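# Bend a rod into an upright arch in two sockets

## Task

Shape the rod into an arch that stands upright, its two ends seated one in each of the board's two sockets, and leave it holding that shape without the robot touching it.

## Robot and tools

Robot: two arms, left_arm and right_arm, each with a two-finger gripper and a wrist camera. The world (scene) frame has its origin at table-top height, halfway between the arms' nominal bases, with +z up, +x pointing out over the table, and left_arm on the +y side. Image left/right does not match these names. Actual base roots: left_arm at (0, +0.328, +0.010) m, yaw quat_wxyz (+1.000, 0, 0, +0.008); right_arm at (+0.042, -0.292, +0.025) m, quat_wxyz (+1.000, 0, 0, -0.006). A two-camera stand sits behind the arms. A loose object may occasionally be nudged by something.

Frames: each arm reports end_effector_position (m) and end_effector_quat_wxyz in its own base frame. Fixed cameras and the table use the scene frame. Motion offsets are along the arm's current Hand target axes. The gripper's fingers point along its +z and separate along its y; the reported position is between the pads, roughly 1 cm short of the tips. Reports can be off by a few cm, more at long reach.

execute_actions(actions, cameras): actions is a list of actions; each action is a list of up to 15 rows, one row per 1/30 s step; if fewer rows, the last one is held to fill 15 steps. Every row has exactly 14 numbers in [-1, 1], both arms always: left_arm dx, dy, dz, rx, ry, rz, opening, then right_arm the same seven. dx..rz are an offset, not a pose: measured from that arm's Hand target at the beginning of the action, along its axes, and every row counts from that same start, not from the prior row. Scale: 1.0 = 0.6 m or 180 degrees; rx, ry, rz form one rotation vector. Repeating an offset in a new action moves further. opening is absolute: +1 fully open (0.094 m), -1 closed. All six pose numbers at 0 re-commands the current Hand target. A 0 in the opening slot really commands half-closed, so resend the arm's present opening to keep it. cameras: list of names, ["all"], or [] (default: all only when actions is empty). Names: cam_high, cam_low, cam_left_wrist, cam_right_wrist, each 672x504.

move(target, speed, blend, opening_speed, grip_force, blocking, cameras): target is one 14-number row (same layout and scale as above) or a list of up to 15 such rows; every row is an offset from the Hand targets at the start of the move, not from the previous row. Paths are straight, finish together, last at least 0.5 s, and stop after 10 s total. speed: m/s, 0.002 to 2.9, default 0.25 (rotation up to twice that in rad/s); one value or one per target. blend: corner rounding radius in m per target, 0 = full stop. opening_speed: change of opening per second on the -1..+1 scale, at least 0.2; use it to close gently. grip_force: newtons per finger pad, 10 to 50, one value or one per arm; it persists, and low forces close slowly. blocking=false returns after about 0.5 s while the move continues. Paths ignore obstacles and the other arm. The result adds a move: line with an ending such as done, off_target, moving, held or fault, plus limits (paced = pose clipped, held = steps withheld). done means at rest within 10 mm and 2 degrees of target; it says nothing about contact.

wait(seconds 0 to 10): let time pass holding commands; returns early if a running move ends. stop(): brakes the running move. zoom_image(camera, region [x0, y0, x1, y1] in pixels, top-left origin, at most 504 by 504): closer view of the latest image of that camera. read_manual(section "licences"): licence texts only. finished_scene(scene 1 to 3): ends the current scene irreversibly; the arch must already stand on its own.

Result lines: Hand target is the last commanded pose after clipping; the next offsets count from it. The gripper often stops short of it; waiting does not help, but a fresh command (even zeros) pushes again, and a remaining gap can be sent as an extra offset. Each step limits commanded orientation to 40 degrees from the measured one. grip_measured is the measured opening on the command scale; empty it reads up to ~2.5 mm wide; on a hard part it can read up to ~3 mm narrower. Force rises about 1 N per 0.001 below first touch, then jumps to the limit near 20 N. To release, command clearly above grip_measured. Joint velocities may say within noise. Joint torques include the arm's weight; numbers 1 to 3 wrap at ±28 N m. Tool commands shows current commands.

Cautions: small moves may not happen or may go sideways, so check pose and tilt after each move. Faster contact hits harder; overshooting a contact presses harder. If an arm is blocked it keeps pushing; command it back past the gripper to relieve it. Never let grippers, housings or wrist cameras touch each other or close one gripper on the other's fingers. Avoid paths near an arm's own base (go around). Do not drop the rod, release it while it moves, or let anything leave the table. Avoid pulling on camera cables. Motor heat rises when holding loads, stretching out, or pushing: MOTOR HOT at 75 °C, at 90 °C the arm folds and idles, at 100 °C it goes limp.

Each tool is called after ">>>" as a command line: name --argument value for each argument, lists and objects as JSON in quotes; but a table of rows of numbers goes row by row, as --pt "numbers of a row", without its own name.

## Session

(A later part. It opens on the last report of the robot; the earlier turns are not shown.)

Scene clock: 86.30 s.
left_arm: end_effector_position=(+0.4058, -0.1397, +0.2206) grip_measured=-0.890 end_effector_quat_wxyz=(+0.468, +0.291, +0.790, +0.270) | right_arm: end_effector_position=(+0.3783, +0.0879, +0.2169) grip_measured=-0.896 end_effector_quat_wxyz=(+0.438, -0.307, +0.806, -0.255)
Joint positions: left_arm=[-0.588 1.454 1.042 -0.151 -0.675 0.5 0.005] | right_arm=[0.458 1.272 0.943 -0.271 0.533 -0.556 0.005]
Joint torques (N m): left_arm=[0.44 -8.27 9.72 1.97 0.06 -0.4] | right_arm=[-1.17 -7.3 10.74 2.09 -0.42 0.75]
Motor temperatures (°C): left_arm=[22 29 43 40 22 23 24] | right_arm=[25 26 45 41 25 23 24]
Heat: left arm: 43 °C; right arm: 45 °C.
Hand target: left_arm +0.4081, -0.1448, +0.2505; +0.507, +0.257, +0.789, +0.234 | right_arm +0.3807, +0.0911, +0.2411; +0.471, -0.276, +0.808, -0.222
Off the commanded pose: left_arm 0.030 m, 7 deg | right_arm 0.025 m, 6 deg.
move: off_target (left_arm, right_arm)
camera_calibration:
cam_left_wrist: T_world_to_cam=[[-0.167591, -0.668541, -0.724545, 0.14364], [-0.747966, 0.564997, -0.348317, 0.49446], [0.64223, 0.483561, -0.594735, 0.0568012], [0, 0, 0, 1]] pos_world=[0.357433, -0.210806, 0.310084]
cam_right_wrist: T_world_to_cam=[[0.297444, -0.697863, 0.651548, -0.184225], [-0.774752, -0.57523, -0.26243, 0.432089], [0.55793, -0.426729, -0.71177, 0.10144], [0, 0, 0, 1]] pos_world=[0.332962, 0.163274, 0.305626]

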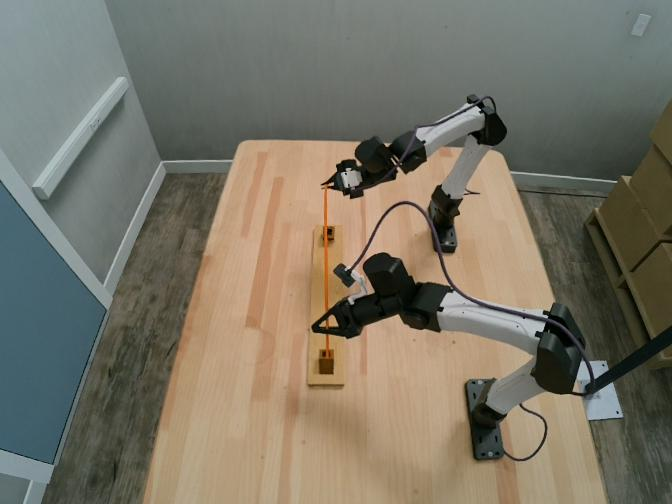

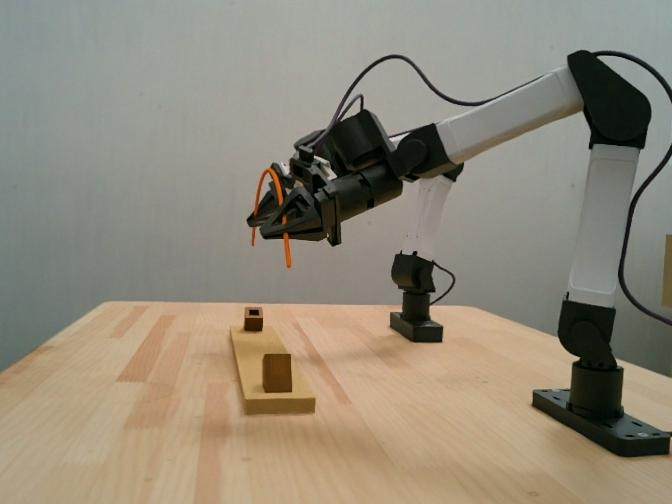

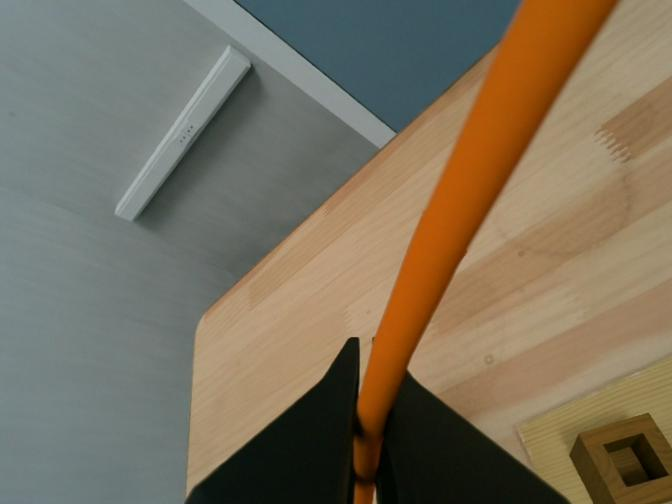

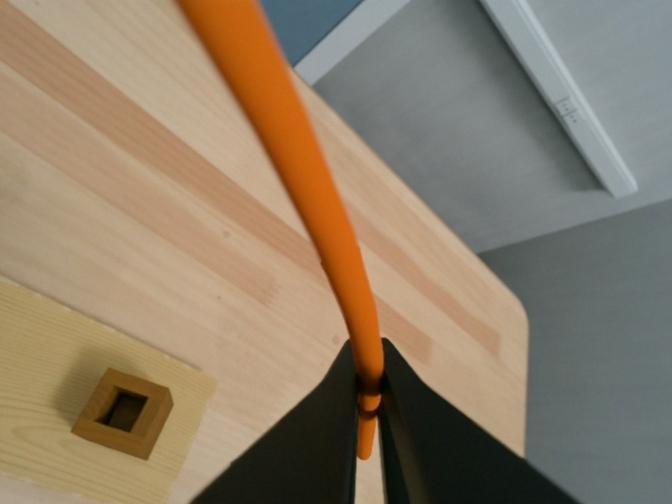

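>>> move --pt "-0.0217 -0.0245 -0.0018 0.0320 -0.0249 -0.0872 -1.0 -0.0168 0.0223 -0.0068 -0.0414 -0.0231 0.0829 -1.0" --pt "-0.0482 -0.0545 -0.0040 0.0640 -0.0497 -0.1744 -1.0 -0.0373 0.0495 -0.0150 -0.0828 -0.0462 0.1657 -1.0" --speed 0.1 --blend '[0.005, 0]' --cameras '["all"]'

Scene clock: 103.53 s.
left_arm: end_effector_position=(+0.4028, -0.1818, +0.2120) grip_measured=-0.890 end_effector_quat_wxyz=(+0.524, +0.162, +0.835, +0.046) | right_arm: end_effector_position=(+0.3695, +0.1271, +0.2182) grip_measured=-0.896 end_effector_quat_wxyz=(+0.488, -0.185, +0.853, -0.017)
Joint positions: left_arm=[-0.589 1.443 1.006 -0.077 -0.431 0.048 0.005] | right_arm=[0.423 1.226 0.934 -0.271 0.207 -0.119 0.005]
Joint torques (N m): left_arm=[-0.03 -8.2 6.91 3.05 0.04 -0.71] | right_arm=[-1.76 -7.38 6.75 3.22 -0.52 1.16]
Heat: left arm: 42 °C; right arm: 46 °C.
Hand target: left_arm +0.4105, -0.1885, +0.2505; +0.582, +0.101, +0.806, -0.011 | right_arm +0.3748, +0.1289, +0.2411; +0.529, -0.132, +0.838, +0.032
Off the commanded pose: left_arm 0.040 m, 12 deg | right_arm 0.024 m, 10 deg.
move: off_target (left_arm, right_arm)
camera_calibration:
cam_left_wrist: T_world_to_cam=[[-0.182584, -0.94298, -0.278302, -0.0297051], [-0.750469, 0.316536, -0.580174, 0.51799], [0.635185, 0.102927, -0.765471, 0.0438685], [0, 0, 0, 1]] pos_world=[0.355447, -0.196489, 0.325837]
cam_right_wrist: T_world_to_cam=[[0.324169, -0.929538, 0.175707, -0.0317362], [-0.78788, -0.368092, -0.493714, 0.477183], [0.523602, 0.021611, -0.851689, 0.110296], [0, 0, 0, 1]] pos_world=[0.3285, 0.143763, 0.335106]

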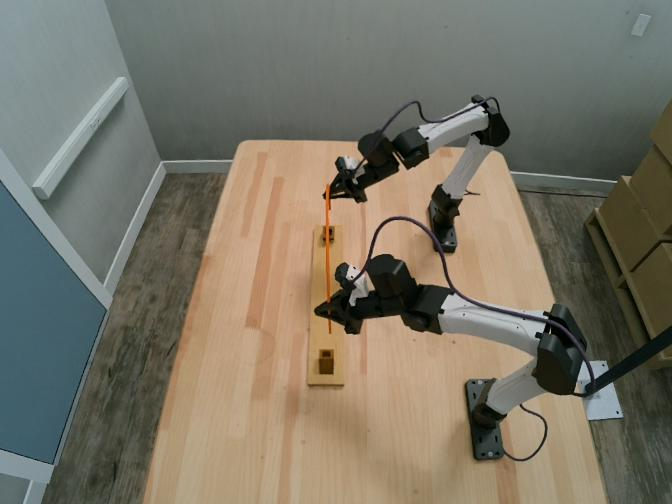

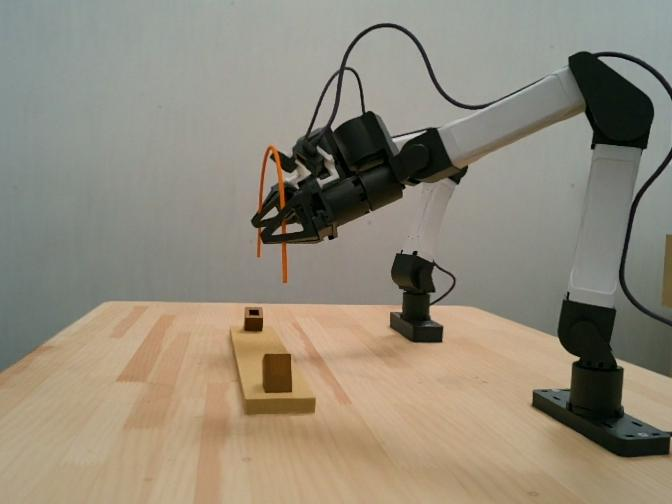

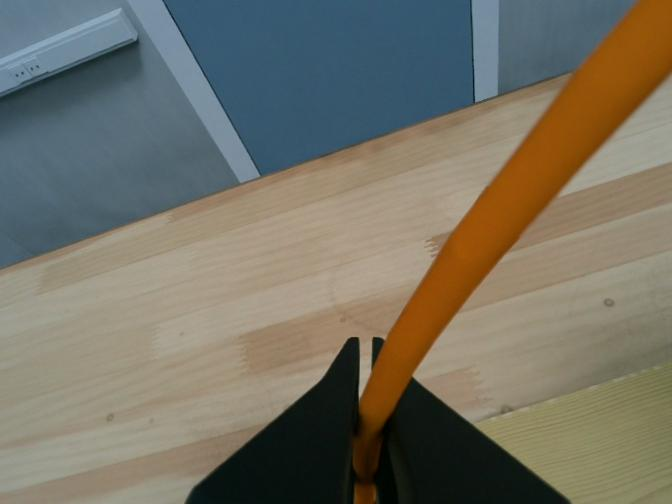

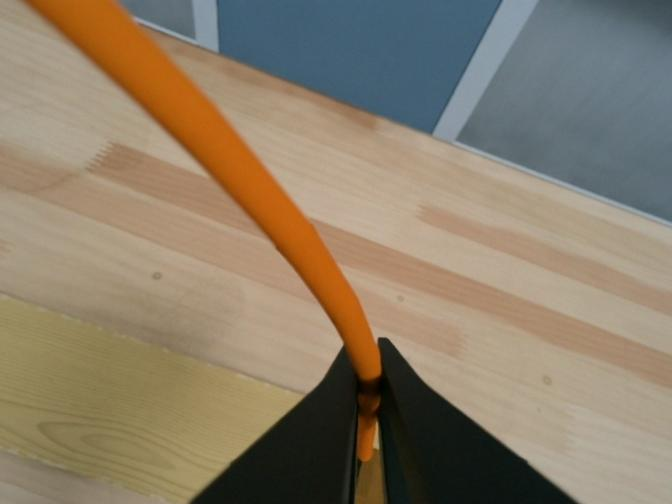

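>>> zoom_image --camera "cam_high" --region '[290, 180, 390, 280]'

>>> zoom_image --camera "cam_high" --region '[290, 290, 390, 390]'

>>> zoom_image --camera "cam_low" --region '[200, 220, 340, 420]'

Scaled by 5.040 from the camera's 672x504 image, which has a finer 960x720 frame.

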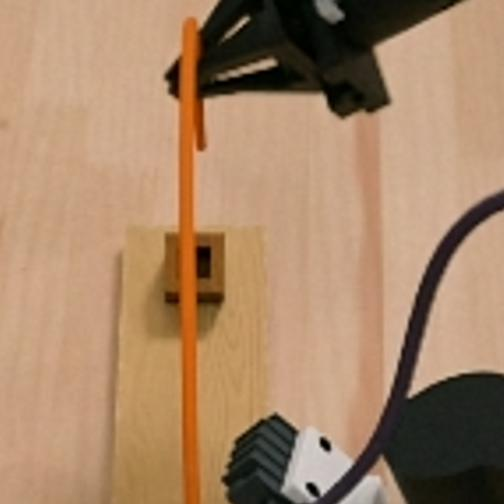

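Scaled by 5.040 from the camera's 672x504 image, which has a finer 960x720 frame.

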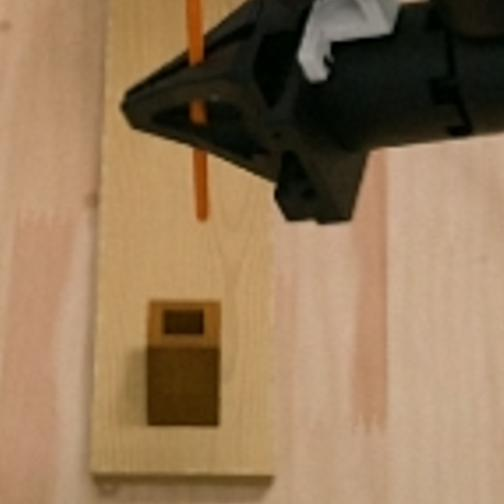

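Scaled by 2.520 from the camera's 672x504 image, which has a finer 960x720 frame.

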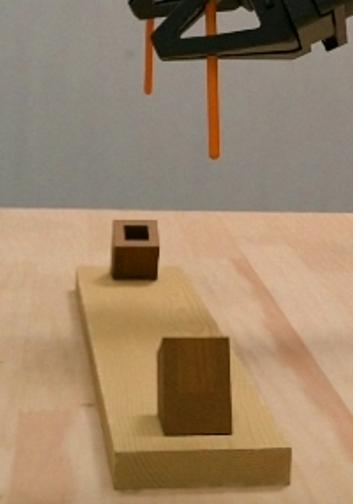

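>>> move --target '[0.1235, -0.0128, 0.0555, 0, -0.0111, 0, -1.0, 0.1383, 0.0060, 0.0780, 0, 0, 0, -1.0]' --speed 0.08 --cameras '["all"]'

>>> zoom_image --camera "cam_high" --region '[290, 200, 390, 300]'

>>> zoom_image --camera "cam_high" --region '[290, 290, 390, 390]'

>>> zoom_image --camera "cam_low" --region '[200, 220, 340, 420]'

Scene clock: 116.50 s.
left_arm: end_effector_position=(+0.4040, -0.1864, +0.1409) grip_measured=-0.890 end_effector_quat_wxyz=(+0.546, +0.157, +0.823, +0.030) | right_arm: end_effector_position=(+0.3733, +0.1269, +0.1384) grip_measured=-0.896 end_effector_quat_wxyz=(+0.506, -0.181, +0.844, -0.003)
Joint positions: left_arm=[-0.591 1.557 0.756 0.345 -0.416 0.048 0.005] | right_arm=[0.404 1.312 0.627 0.166 0.174 -0.119 0.005]
Joint torques (N m): left_arm=[0.73 -5.87 6.42 3.2 -0.05 -0.54] | right_arm=[-2.03 -3.7 6.17 3.24 -0.37 1.08]
Motor temperatures (°C): left_arm=[22 31 42 49 22 24 24] | right_arm=[26 28 46 44 25 24 24]
Heat: left arm: 49 °C; right arm: 46 °C.
Hand target: left_arm +0.4181, -0.1894, +0.1692; +0.596, +0.101, +0.796, -0.013 | right_arm +0.3814, +0.1259, +0.1460; +0.529, -0.132, +0.838, +0.032
Off the commanded pose: left_arm 0.032 m, 10 deg | right_arm 0.011 m, 7 deg.
move: off_target (left_arm, right_arm)
camera_calibration:
cam_left_wrist: T_world_to_cam=[[-0.185151, -0.950341, -0.250142, -0.0578762], [-0.718986, 0.304522, -0.624761, 0.470459], [0.66991, 0.0641739, -0.739664, -0.0357834], [0, 0, 0, 1]] pos_world=[0.351509, -0.195971, 0.25298]
cam_right_wrist: T_world_to_cam=[[0.327092, -0.932022, 0.15603, -0.0171529], [-0.767049, -0.358294, -0.532223, 0.436986], [0.551948, 0.0544037, -0.832102, 0.022854], [0, 0, 0, 1]] pos_world=[0.328186, 0.139339, 0.254267]

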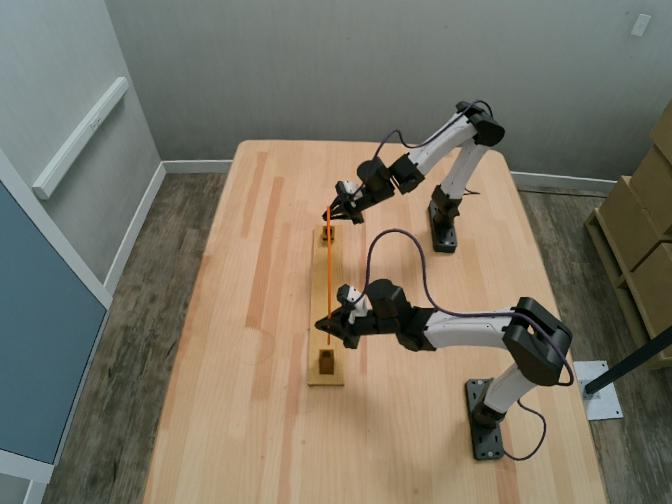

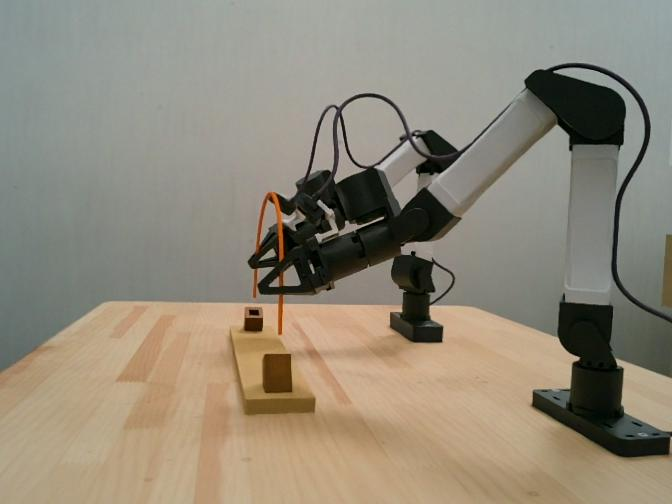

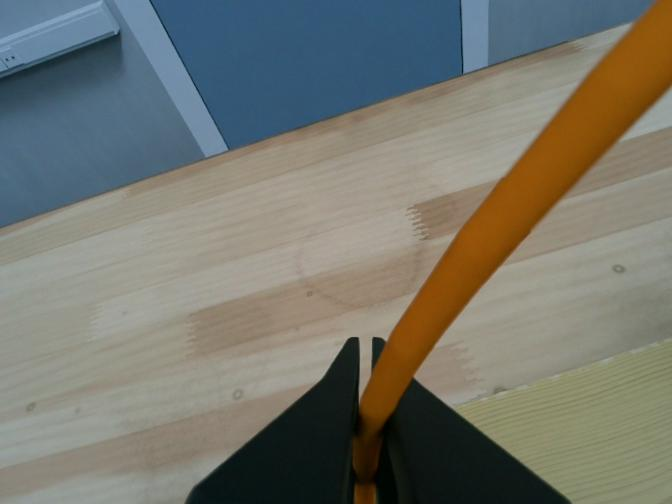

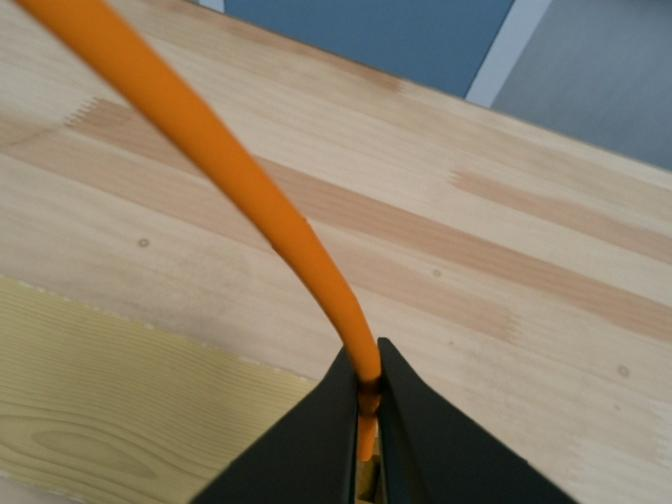

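Scaled by 5.040 from the camera's 672x504 image, which has a finer 960x720 frame.

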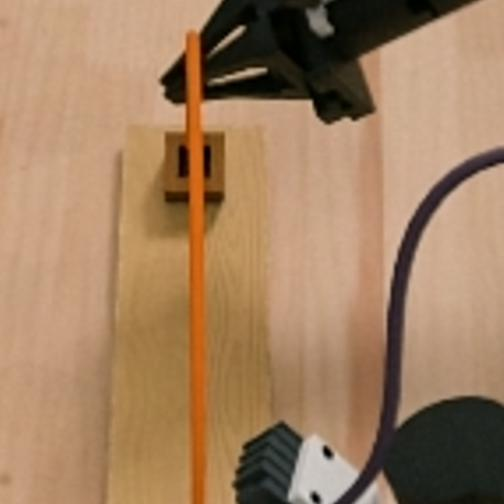

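Scaled by 5.040 from the camera's 672x504 image, which has a finer 960x720 frame.

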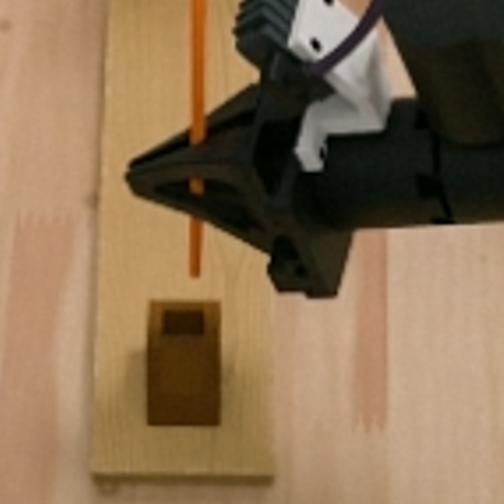

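Scaled by 2.520 from the camera's 672x504 image, which has a finer 960x720 frame.

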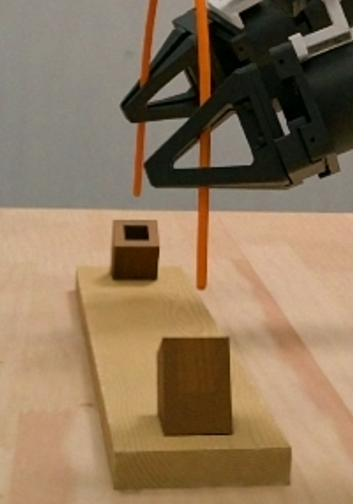

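>>> move --target '[0.0555, 0.0180, 0.0227, -0.0103, 0.0078, 0.0367, -1.0, 0.0722, -0.0158, 0.0280, 0.0162, 0.0079, -0.0345, -1.0]' --speed 0.05 --cameras '["all"]'

>>> zoom_image --camera "cam_high" --region '[290, 200, 390, 300]'

>>> zoom_image --camera "cam_high" --region '[290, 290, 390, 390]'

>>> zoom_image --camera "cam_low" --region '[200, 220, 340, 420]'

Scene clock: 131.13 s.
left_arm: end_effector_position=(+0.4081, -0.1778, +0.1074) grip_measured=-0.890 end_effector_quat_wxyz=(+0.537, +0.192, +0.819, +0.065) | right_arm: end_effector_position=(+0.3734, +0.1182, +0.0935) grip_measured=-0.896 end_effector_quat_wxyz=(+0.501, -0.204, +0.841, -0.032)
Joint positions: left_arm=[-0.569 1.646 0.7 0.475 -0.416 0.149 0.005] | right_arm=[0.389 1.425 0.512 0.384 0.187 -0.194 0.005]
Joint torques (N m): left_arm=[1.5 -6.12 5.94 3.16 -0.11 -0.41] | right_arm=[-2.02 -4.16 5.46 3.12 -0.06 0.67]
Heat: left arm: 52 °C; right arm: 47 °C.
Hand target: left_arm +0.4240, -0.1759, +0.1347; +0.588, +0.137, +0.796, +0.036 | right_arm +0.3810, +0.1118, +0.1007; +0.523, -0.164, +0.836, -0.020
Off the commanded pose: left_arm 0.032 m, 10 deg | right_arm 0.012 m, 5 deg.
move: off_target (left_arm, right_arm)
camera_calibration:
cam_left_wrist: T_world_to_cam=[[-0.204235, -0.916724, -0.343374, -0.0335107], [-0.713107, 0.379631, -0.589372, 0.456873], [0.670647, 0.124492, -0.731256, -0.0543676], [0, 0, 0, 1]] pos_world=[0.355416, -0.197395, 0.218005]
cam_right_wrist: T_world_to_cam=[[0.336418, -0.914196, 0.225984, -0.0304943], [-0.760359, -0.405272, -0.507552, 0.410748], [0.555586, -0.00107947, -0.831458, -0.00884598], [0, 0, 0, 1]] pos_world=[0.32749, 0.138577, 0.208012]

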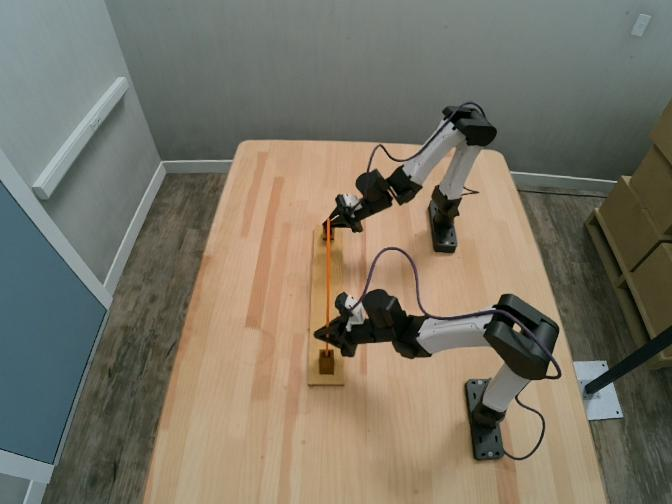

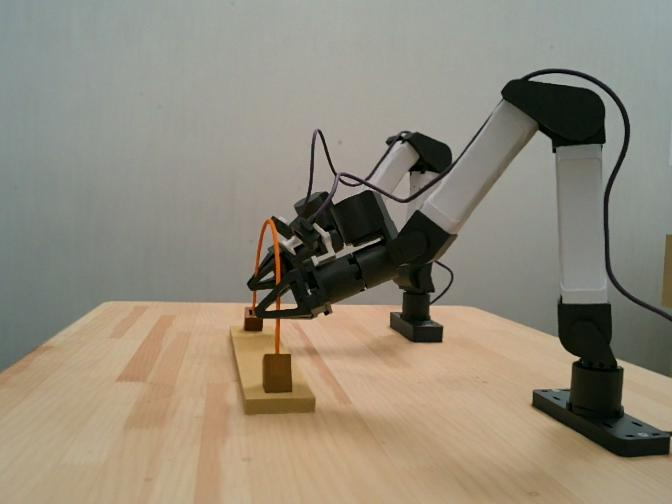

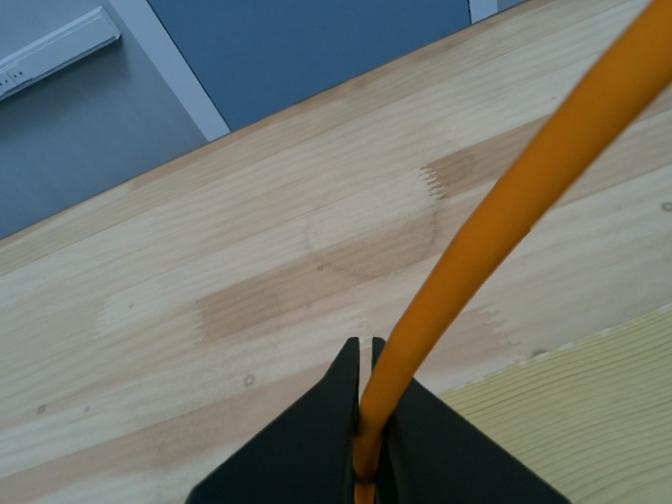

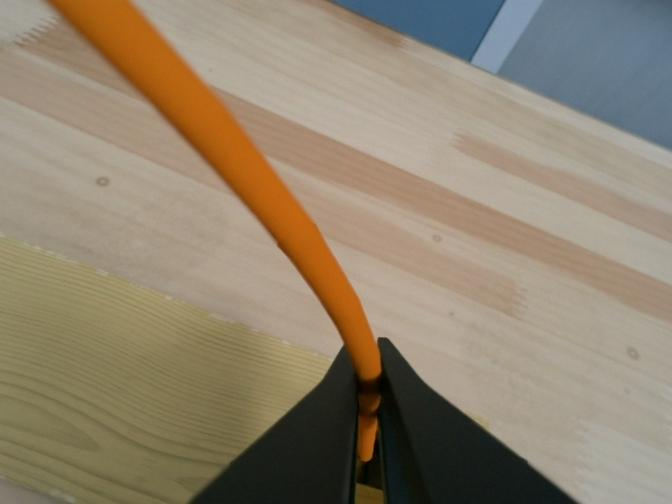

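Scaled by 5.040 from the camera's 672x504 image, which has a finer 960x720 frame.

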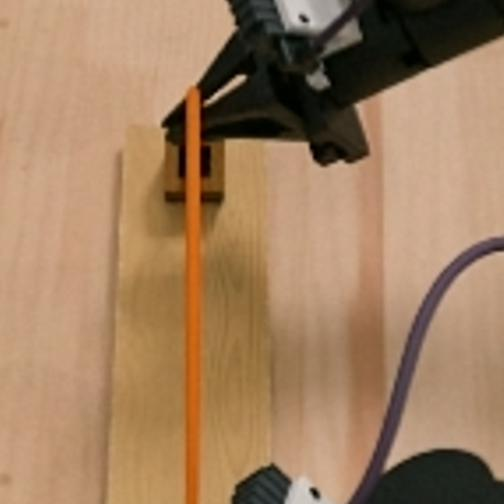

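Scaled by 5.040 from the camera's 672x504 image, which has a finer 960x720 frame.

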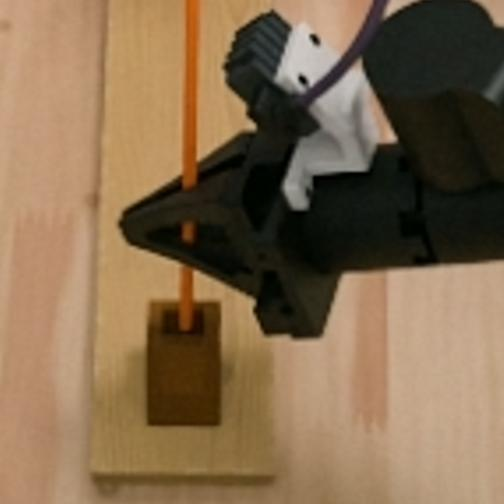

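Scaled by 2.520 from the camera's 672x504 image, which has a finer 960x720 frame.

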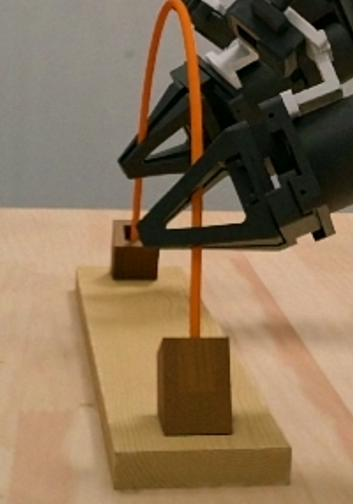

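>>> move --target '[0.0403, 0.0003, 0.0135, -0.0088, 0.0066, 0.0314, -1.0, 0.0370, -0.0015, 0.0143, 0.0195, 0.0096, -0.0419, -1.0]' --speed 0.05 --cameras '["all"]'

>>> zoom_image --camera "cam_high" --region '[290, 290, 390, 390]'

>>> zoom_image --camera "cam_low" --region '[200, 220, 340, 420]'

Scene clock: 137.93 s.
left_arm: end_effector_position=(+0.4103, -0.1728, +0.0844) grip_measured=-0.890 end_effector_quat_wxyz=(+0.530, +0.220, +0.813, +0.097) | right_arm: end_effector_position=(+0.3767, +0.1089, +0.0747) grip_measured=-0.896 end_effector_quat_wxyz=(+0.497, -0.232, +0.831, -0.088)
Joint positions: left_arm=[-0.563 1.722 0.671 0.572 -0.433 0.23 0.005] | right_arm=[0.395 1.508 0.476 0.5 0.259 -0.298 0.005]
Joint torques (N m): left_arm=[1.11 -6.3 5.53 3.11 -0.24 -0.34] | right_arm=[-0.5 -4.3 4.82 2.98 0.06 0.55]
Heat: left arm: 52 °C; right arm: 47 °C.
Hand target: left_arm +0.4251, -0.1703, +0.1098; +0.579, +0.168, +0.794, +0.077 | right_arm +0.3799, +0.1056, +0.0778; +0.513, -0.203, +0.830, -0.082
Off the commanded pose: left_arm 0.030 m, 9 deg | right_arm 0.006 m, 4 deg.
move: off_target (left_arm, right_arm)
camera_calibration:
cam_left_wrist: T_world_to_cam=[[-0.214429, -0.881546, -0.42059, -0.0196222], [-0.705883, 0.437486, -0.557078, 0.447404], [0.675092, 0.177434, -0.716078, -0.0672611], [0, 0, 0, 1]] pos_world=[0.357015, -0.201096, 0.192822]
cam_right_wrist: T_world_to_cam=[[0.325283, -0.880133, 0.345769, -0.0443043], [-0.75016, -0.462799, -0.472311, 0.399749], [0.575718, -0.105747, -0.810781, -0.0241166], [0, 0, 0, 1]] pos_world=[0.328171, 0.143459, 0.184572]

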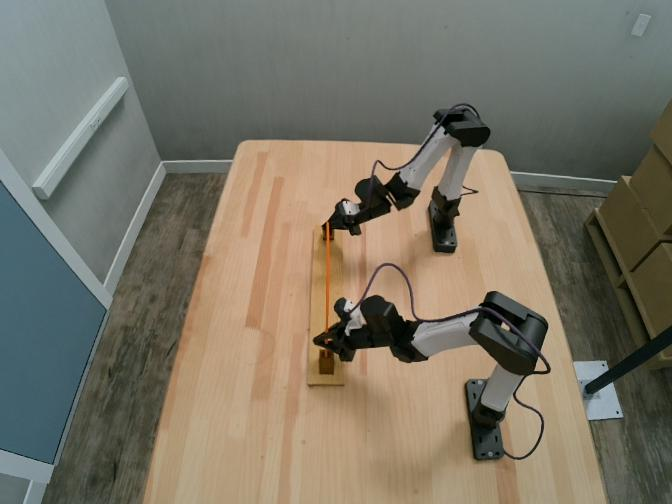

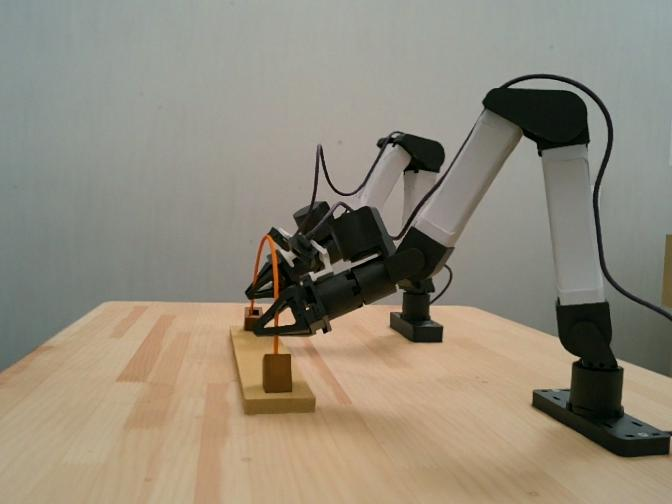

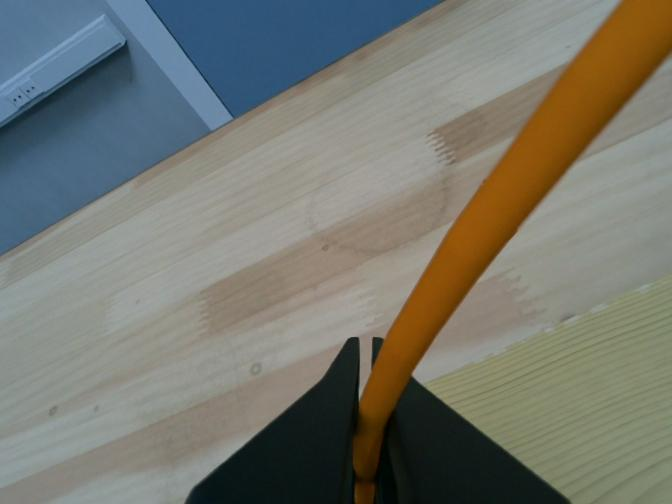

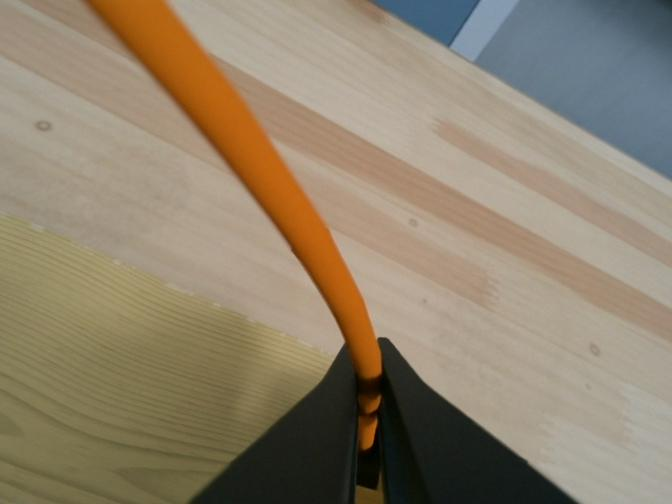

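Scaled by 5.040 from the camera's 672x504 image, which has a finer 960x720 frame.

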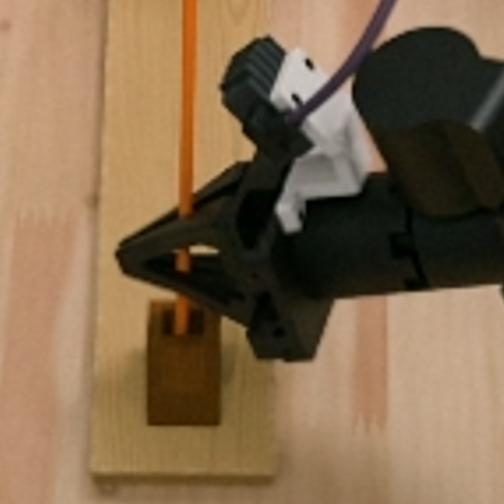

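Scaled by 2.520 from the camera's 672x504 image, which has a finer 960x720 frame.

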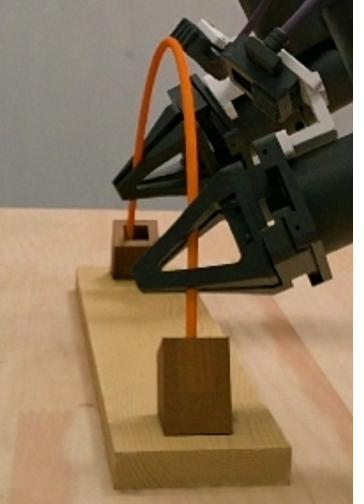

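>>> move --pt "0 0 0 0 0 0 -1.0 0.0039 0.0025 -0.0088 0 0 0 -1.0" --pt "0 0 0 0 0 0 -0.4 0.0039 0.0025 -0.0088 0 0 0 -0.4" --pt "0 0 0 0 0 0 0.0 0.0039 0.0025 -0.0088 0 0 0 0.0" --speed 0.04 --opening_speed 0.35 --cameras '["all"]'

Scene clock: 147.90 s.
left_arm: end_effector_position=(+0.4161, -0.1730, +0.0935) grip_measured=-0.003 end_effector_quat_wxyz=(+0.551, +0.195, +0.807, +0.083) | right_arm: end_effector_position=(+0.3727, +0.1082, +0.0716) grip_measured=-0.002 end_effector_quat_wxyz=(+0.500, -0.220, +0.833, -0.084)
Joint positions: left_arm=[-0.556 1.727 0.671 0.625 -0.43 0.197 0.047] | right_arm=[0.403 1.508 0.453 0.526 0.271 -0.269 0.047]
Joint torques (N m): left_arm=[0.5 -6.13 5.63 2.71 -0.28 -0.01] | right_arm=[-0.38 -6.27 4.89 2.68 0.02 0.28]
Motor temperatures (°C): left_arm=[22 31 40 54 22 23 24] | right_arm=[26 27 43 46 25 23 24]
Heat: left arm: 54 °C; right arm: 46 °C.
Hand target: left_arm +0.4251, -0.1703, +0.1098; +0.579, +0.168, +0.794, +0.077 | right_arm +0.3740, +0.1056, +0.0778; +0.513, -0.203, +0.830, -0.082
Off the commanded pose: left_arm 0.019 m, 5 deg | right_arm 0.007 m, 2 deg.
move: off_target (left_arm); target 2's new opening was sent with left_arm's hand 0.029 m and 9 deg from that target; target 3's new opening was sent with left_arm's hand 0.019 m and 5 deg from that target
camera_calibration:
cam_left_wrist: T_world_to_cam=[[-0.182772, -0.908342, -0.376177, -0.0366545], [-0.691242, 0.39081, -0.607825, 0.447271], [0.699127, 0.148936, -0.699314, -0.0811003], [0, 0, 0, 1]] pos_world=[0.359172, -0.196014, 0.201359]
cam_right_wrist: T_world_to_cam=[[0.3091, -0.8926, 0.328211, -0.0339604], [-0.756526, -0.439907, -0.48389, 0.395698], [0.576303, -0.0987295, -0.811251, -0.0253459], [0, 0, 0, 1]] pos_world=[0.32446, 0.141255, 0.182059]

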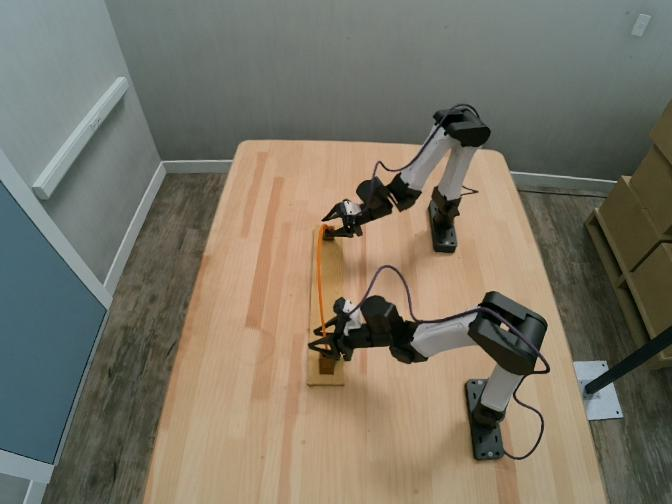

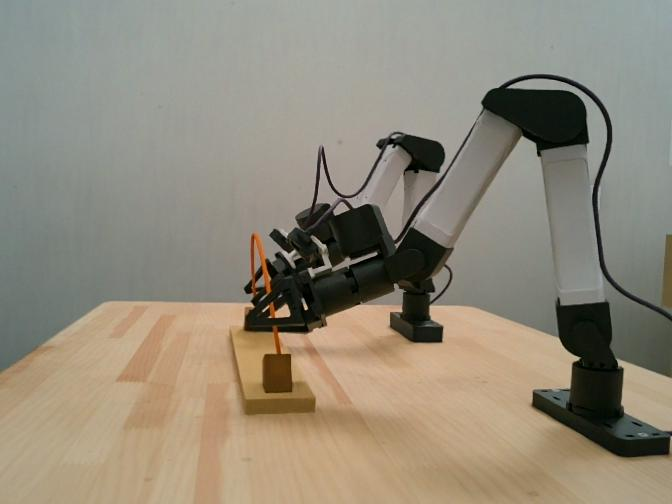

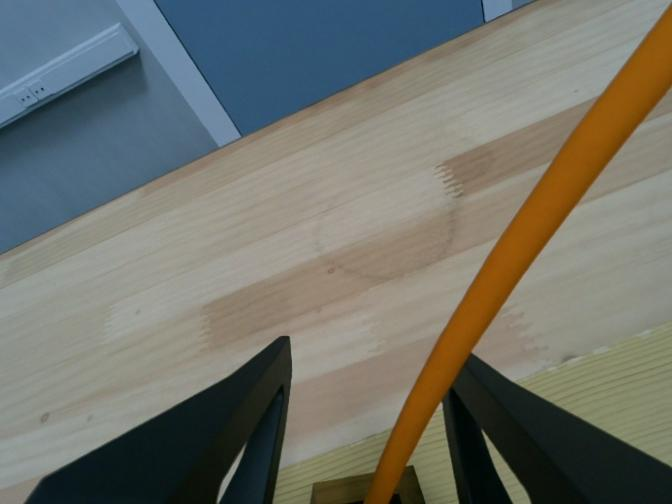

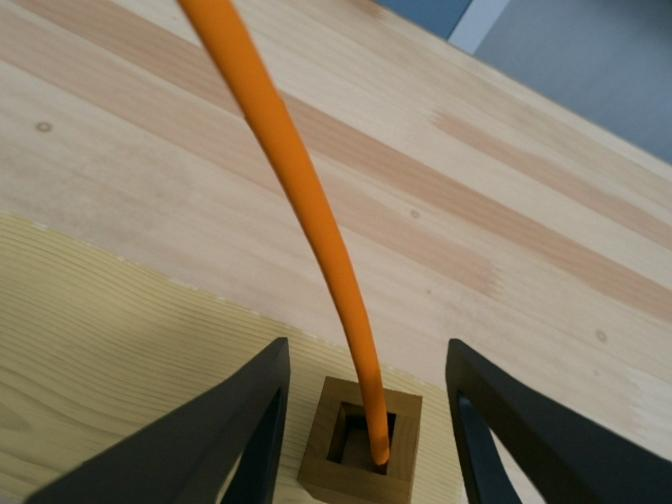

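>>> move --target '[0, 0, -0.1667, 0, 0, 0, 0.0, 0, 0, -0.1667, 0, 0, 0, 0.0]' --speed 0.08 --cameras '["all"]'

>>> zoom_image --camera "cam_low" --region '[200, 200, 340, 420]'

>>> zoom_image --camera "cam_high" --region '[290, 200, 390, 390]'

Scene clock: 152.20 s.
left_arm: end_effector_position=(+0.3316, -0.1653, +0.1347) grip_measured=-0.003 end_effector_quat_wxyz=(+0.574, +0.180, +0.795, +0.078) | right_arm: end_effector_position=(+0.2894, +0.1024, +0.1260) grip_measured=-0.002 end_effector_quat_wxyz=(+0.517, -0.211, +0.825, -0.079)
Joint positions: left_arm=[-0.732 1.316 0.45 0.457 -0.603 0.115 0.047] | right_arm=[0.573 0.905 0.343 0.045 0.42 -0.174 0.047]
Joint torques (N m): left_arm=[-0.72 -5.34 6.09 1.86 -0.37 -0.01] | right_arm=[0.25 -2.86 6.78 2.01 0.14 0.27]
Heat: left arm: 53 °C; right arm: 46 °C.
Hand target: left_arm +0.3305, -0.1630, +0.1416; +0.579, +0.168, +0.794, +0.077 | right_arm +0.2855, +0.0985, +0.1239; +0.513, -0.203, +0.830, -0.082
Off the commanded pose: left_arm 0.007 m, 1 deg | right_arm 0.006 m, 1 deg.
move: done
camera_calibration:
cam_left_wrist: T_world_to_cam=[[-0.153623, -0.921892, -0.355689, -0.0443453], [-0.661938, 0.36327, -0.655647, 0.402977], [0.733647, 0.134722, -0.666042, -0.0126488], [0, 0, 0, 1]] pos_world=[0.269213, -0.185567, 0.240013]
cam_right_wrist: T_world_to_cam=[[0.294478, -0.901012, 0.318527, -0.0249778], [-0.739667, -0.42594, -0.521026, 0.354806], [0.605124, -0.0821727, -0.791879, 0.0538045], [0, 0, 0, 1]] pos_world=[0.237235, 0.133042, 0.235426]

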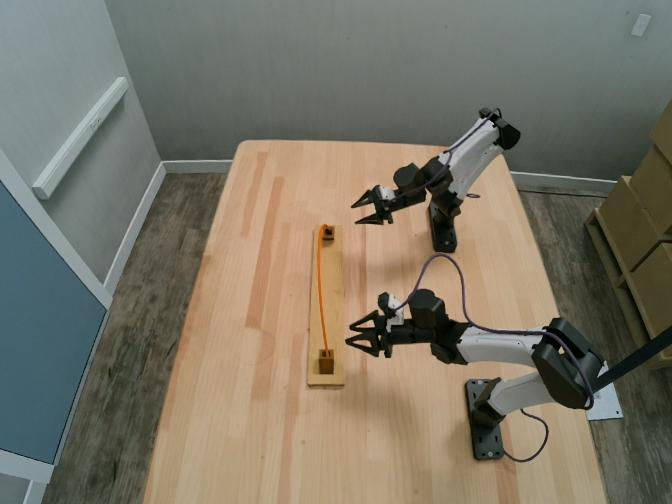

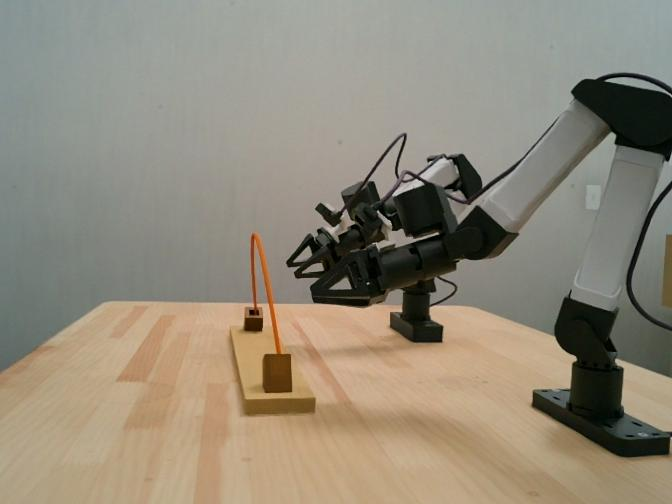

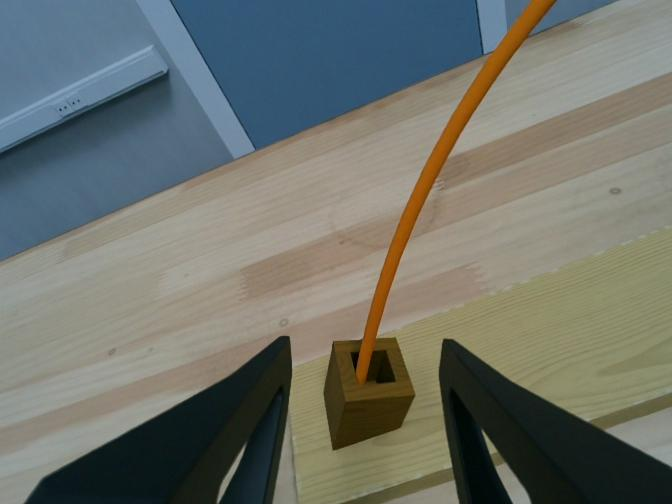

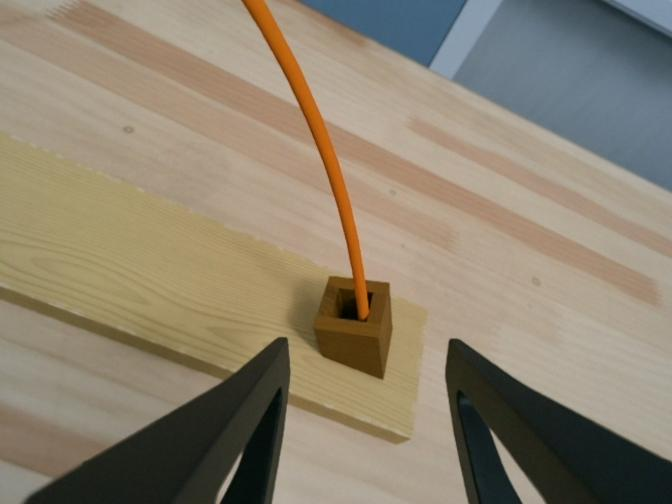

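Scaled by 2.291 from the camera's 672x504 image, which has a finer 960x720 frame.

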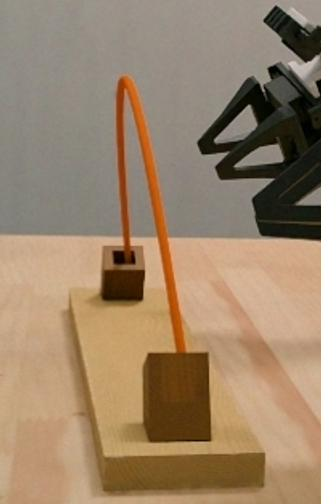

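Scaled by 2.653 from the camera's 672x504 image, which has a finer 960x720 frame.

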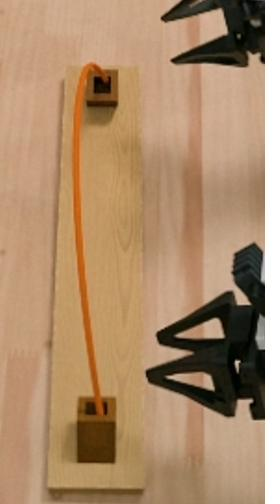

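>>> finished_scene --scene 2

The scene is finished: the task was done.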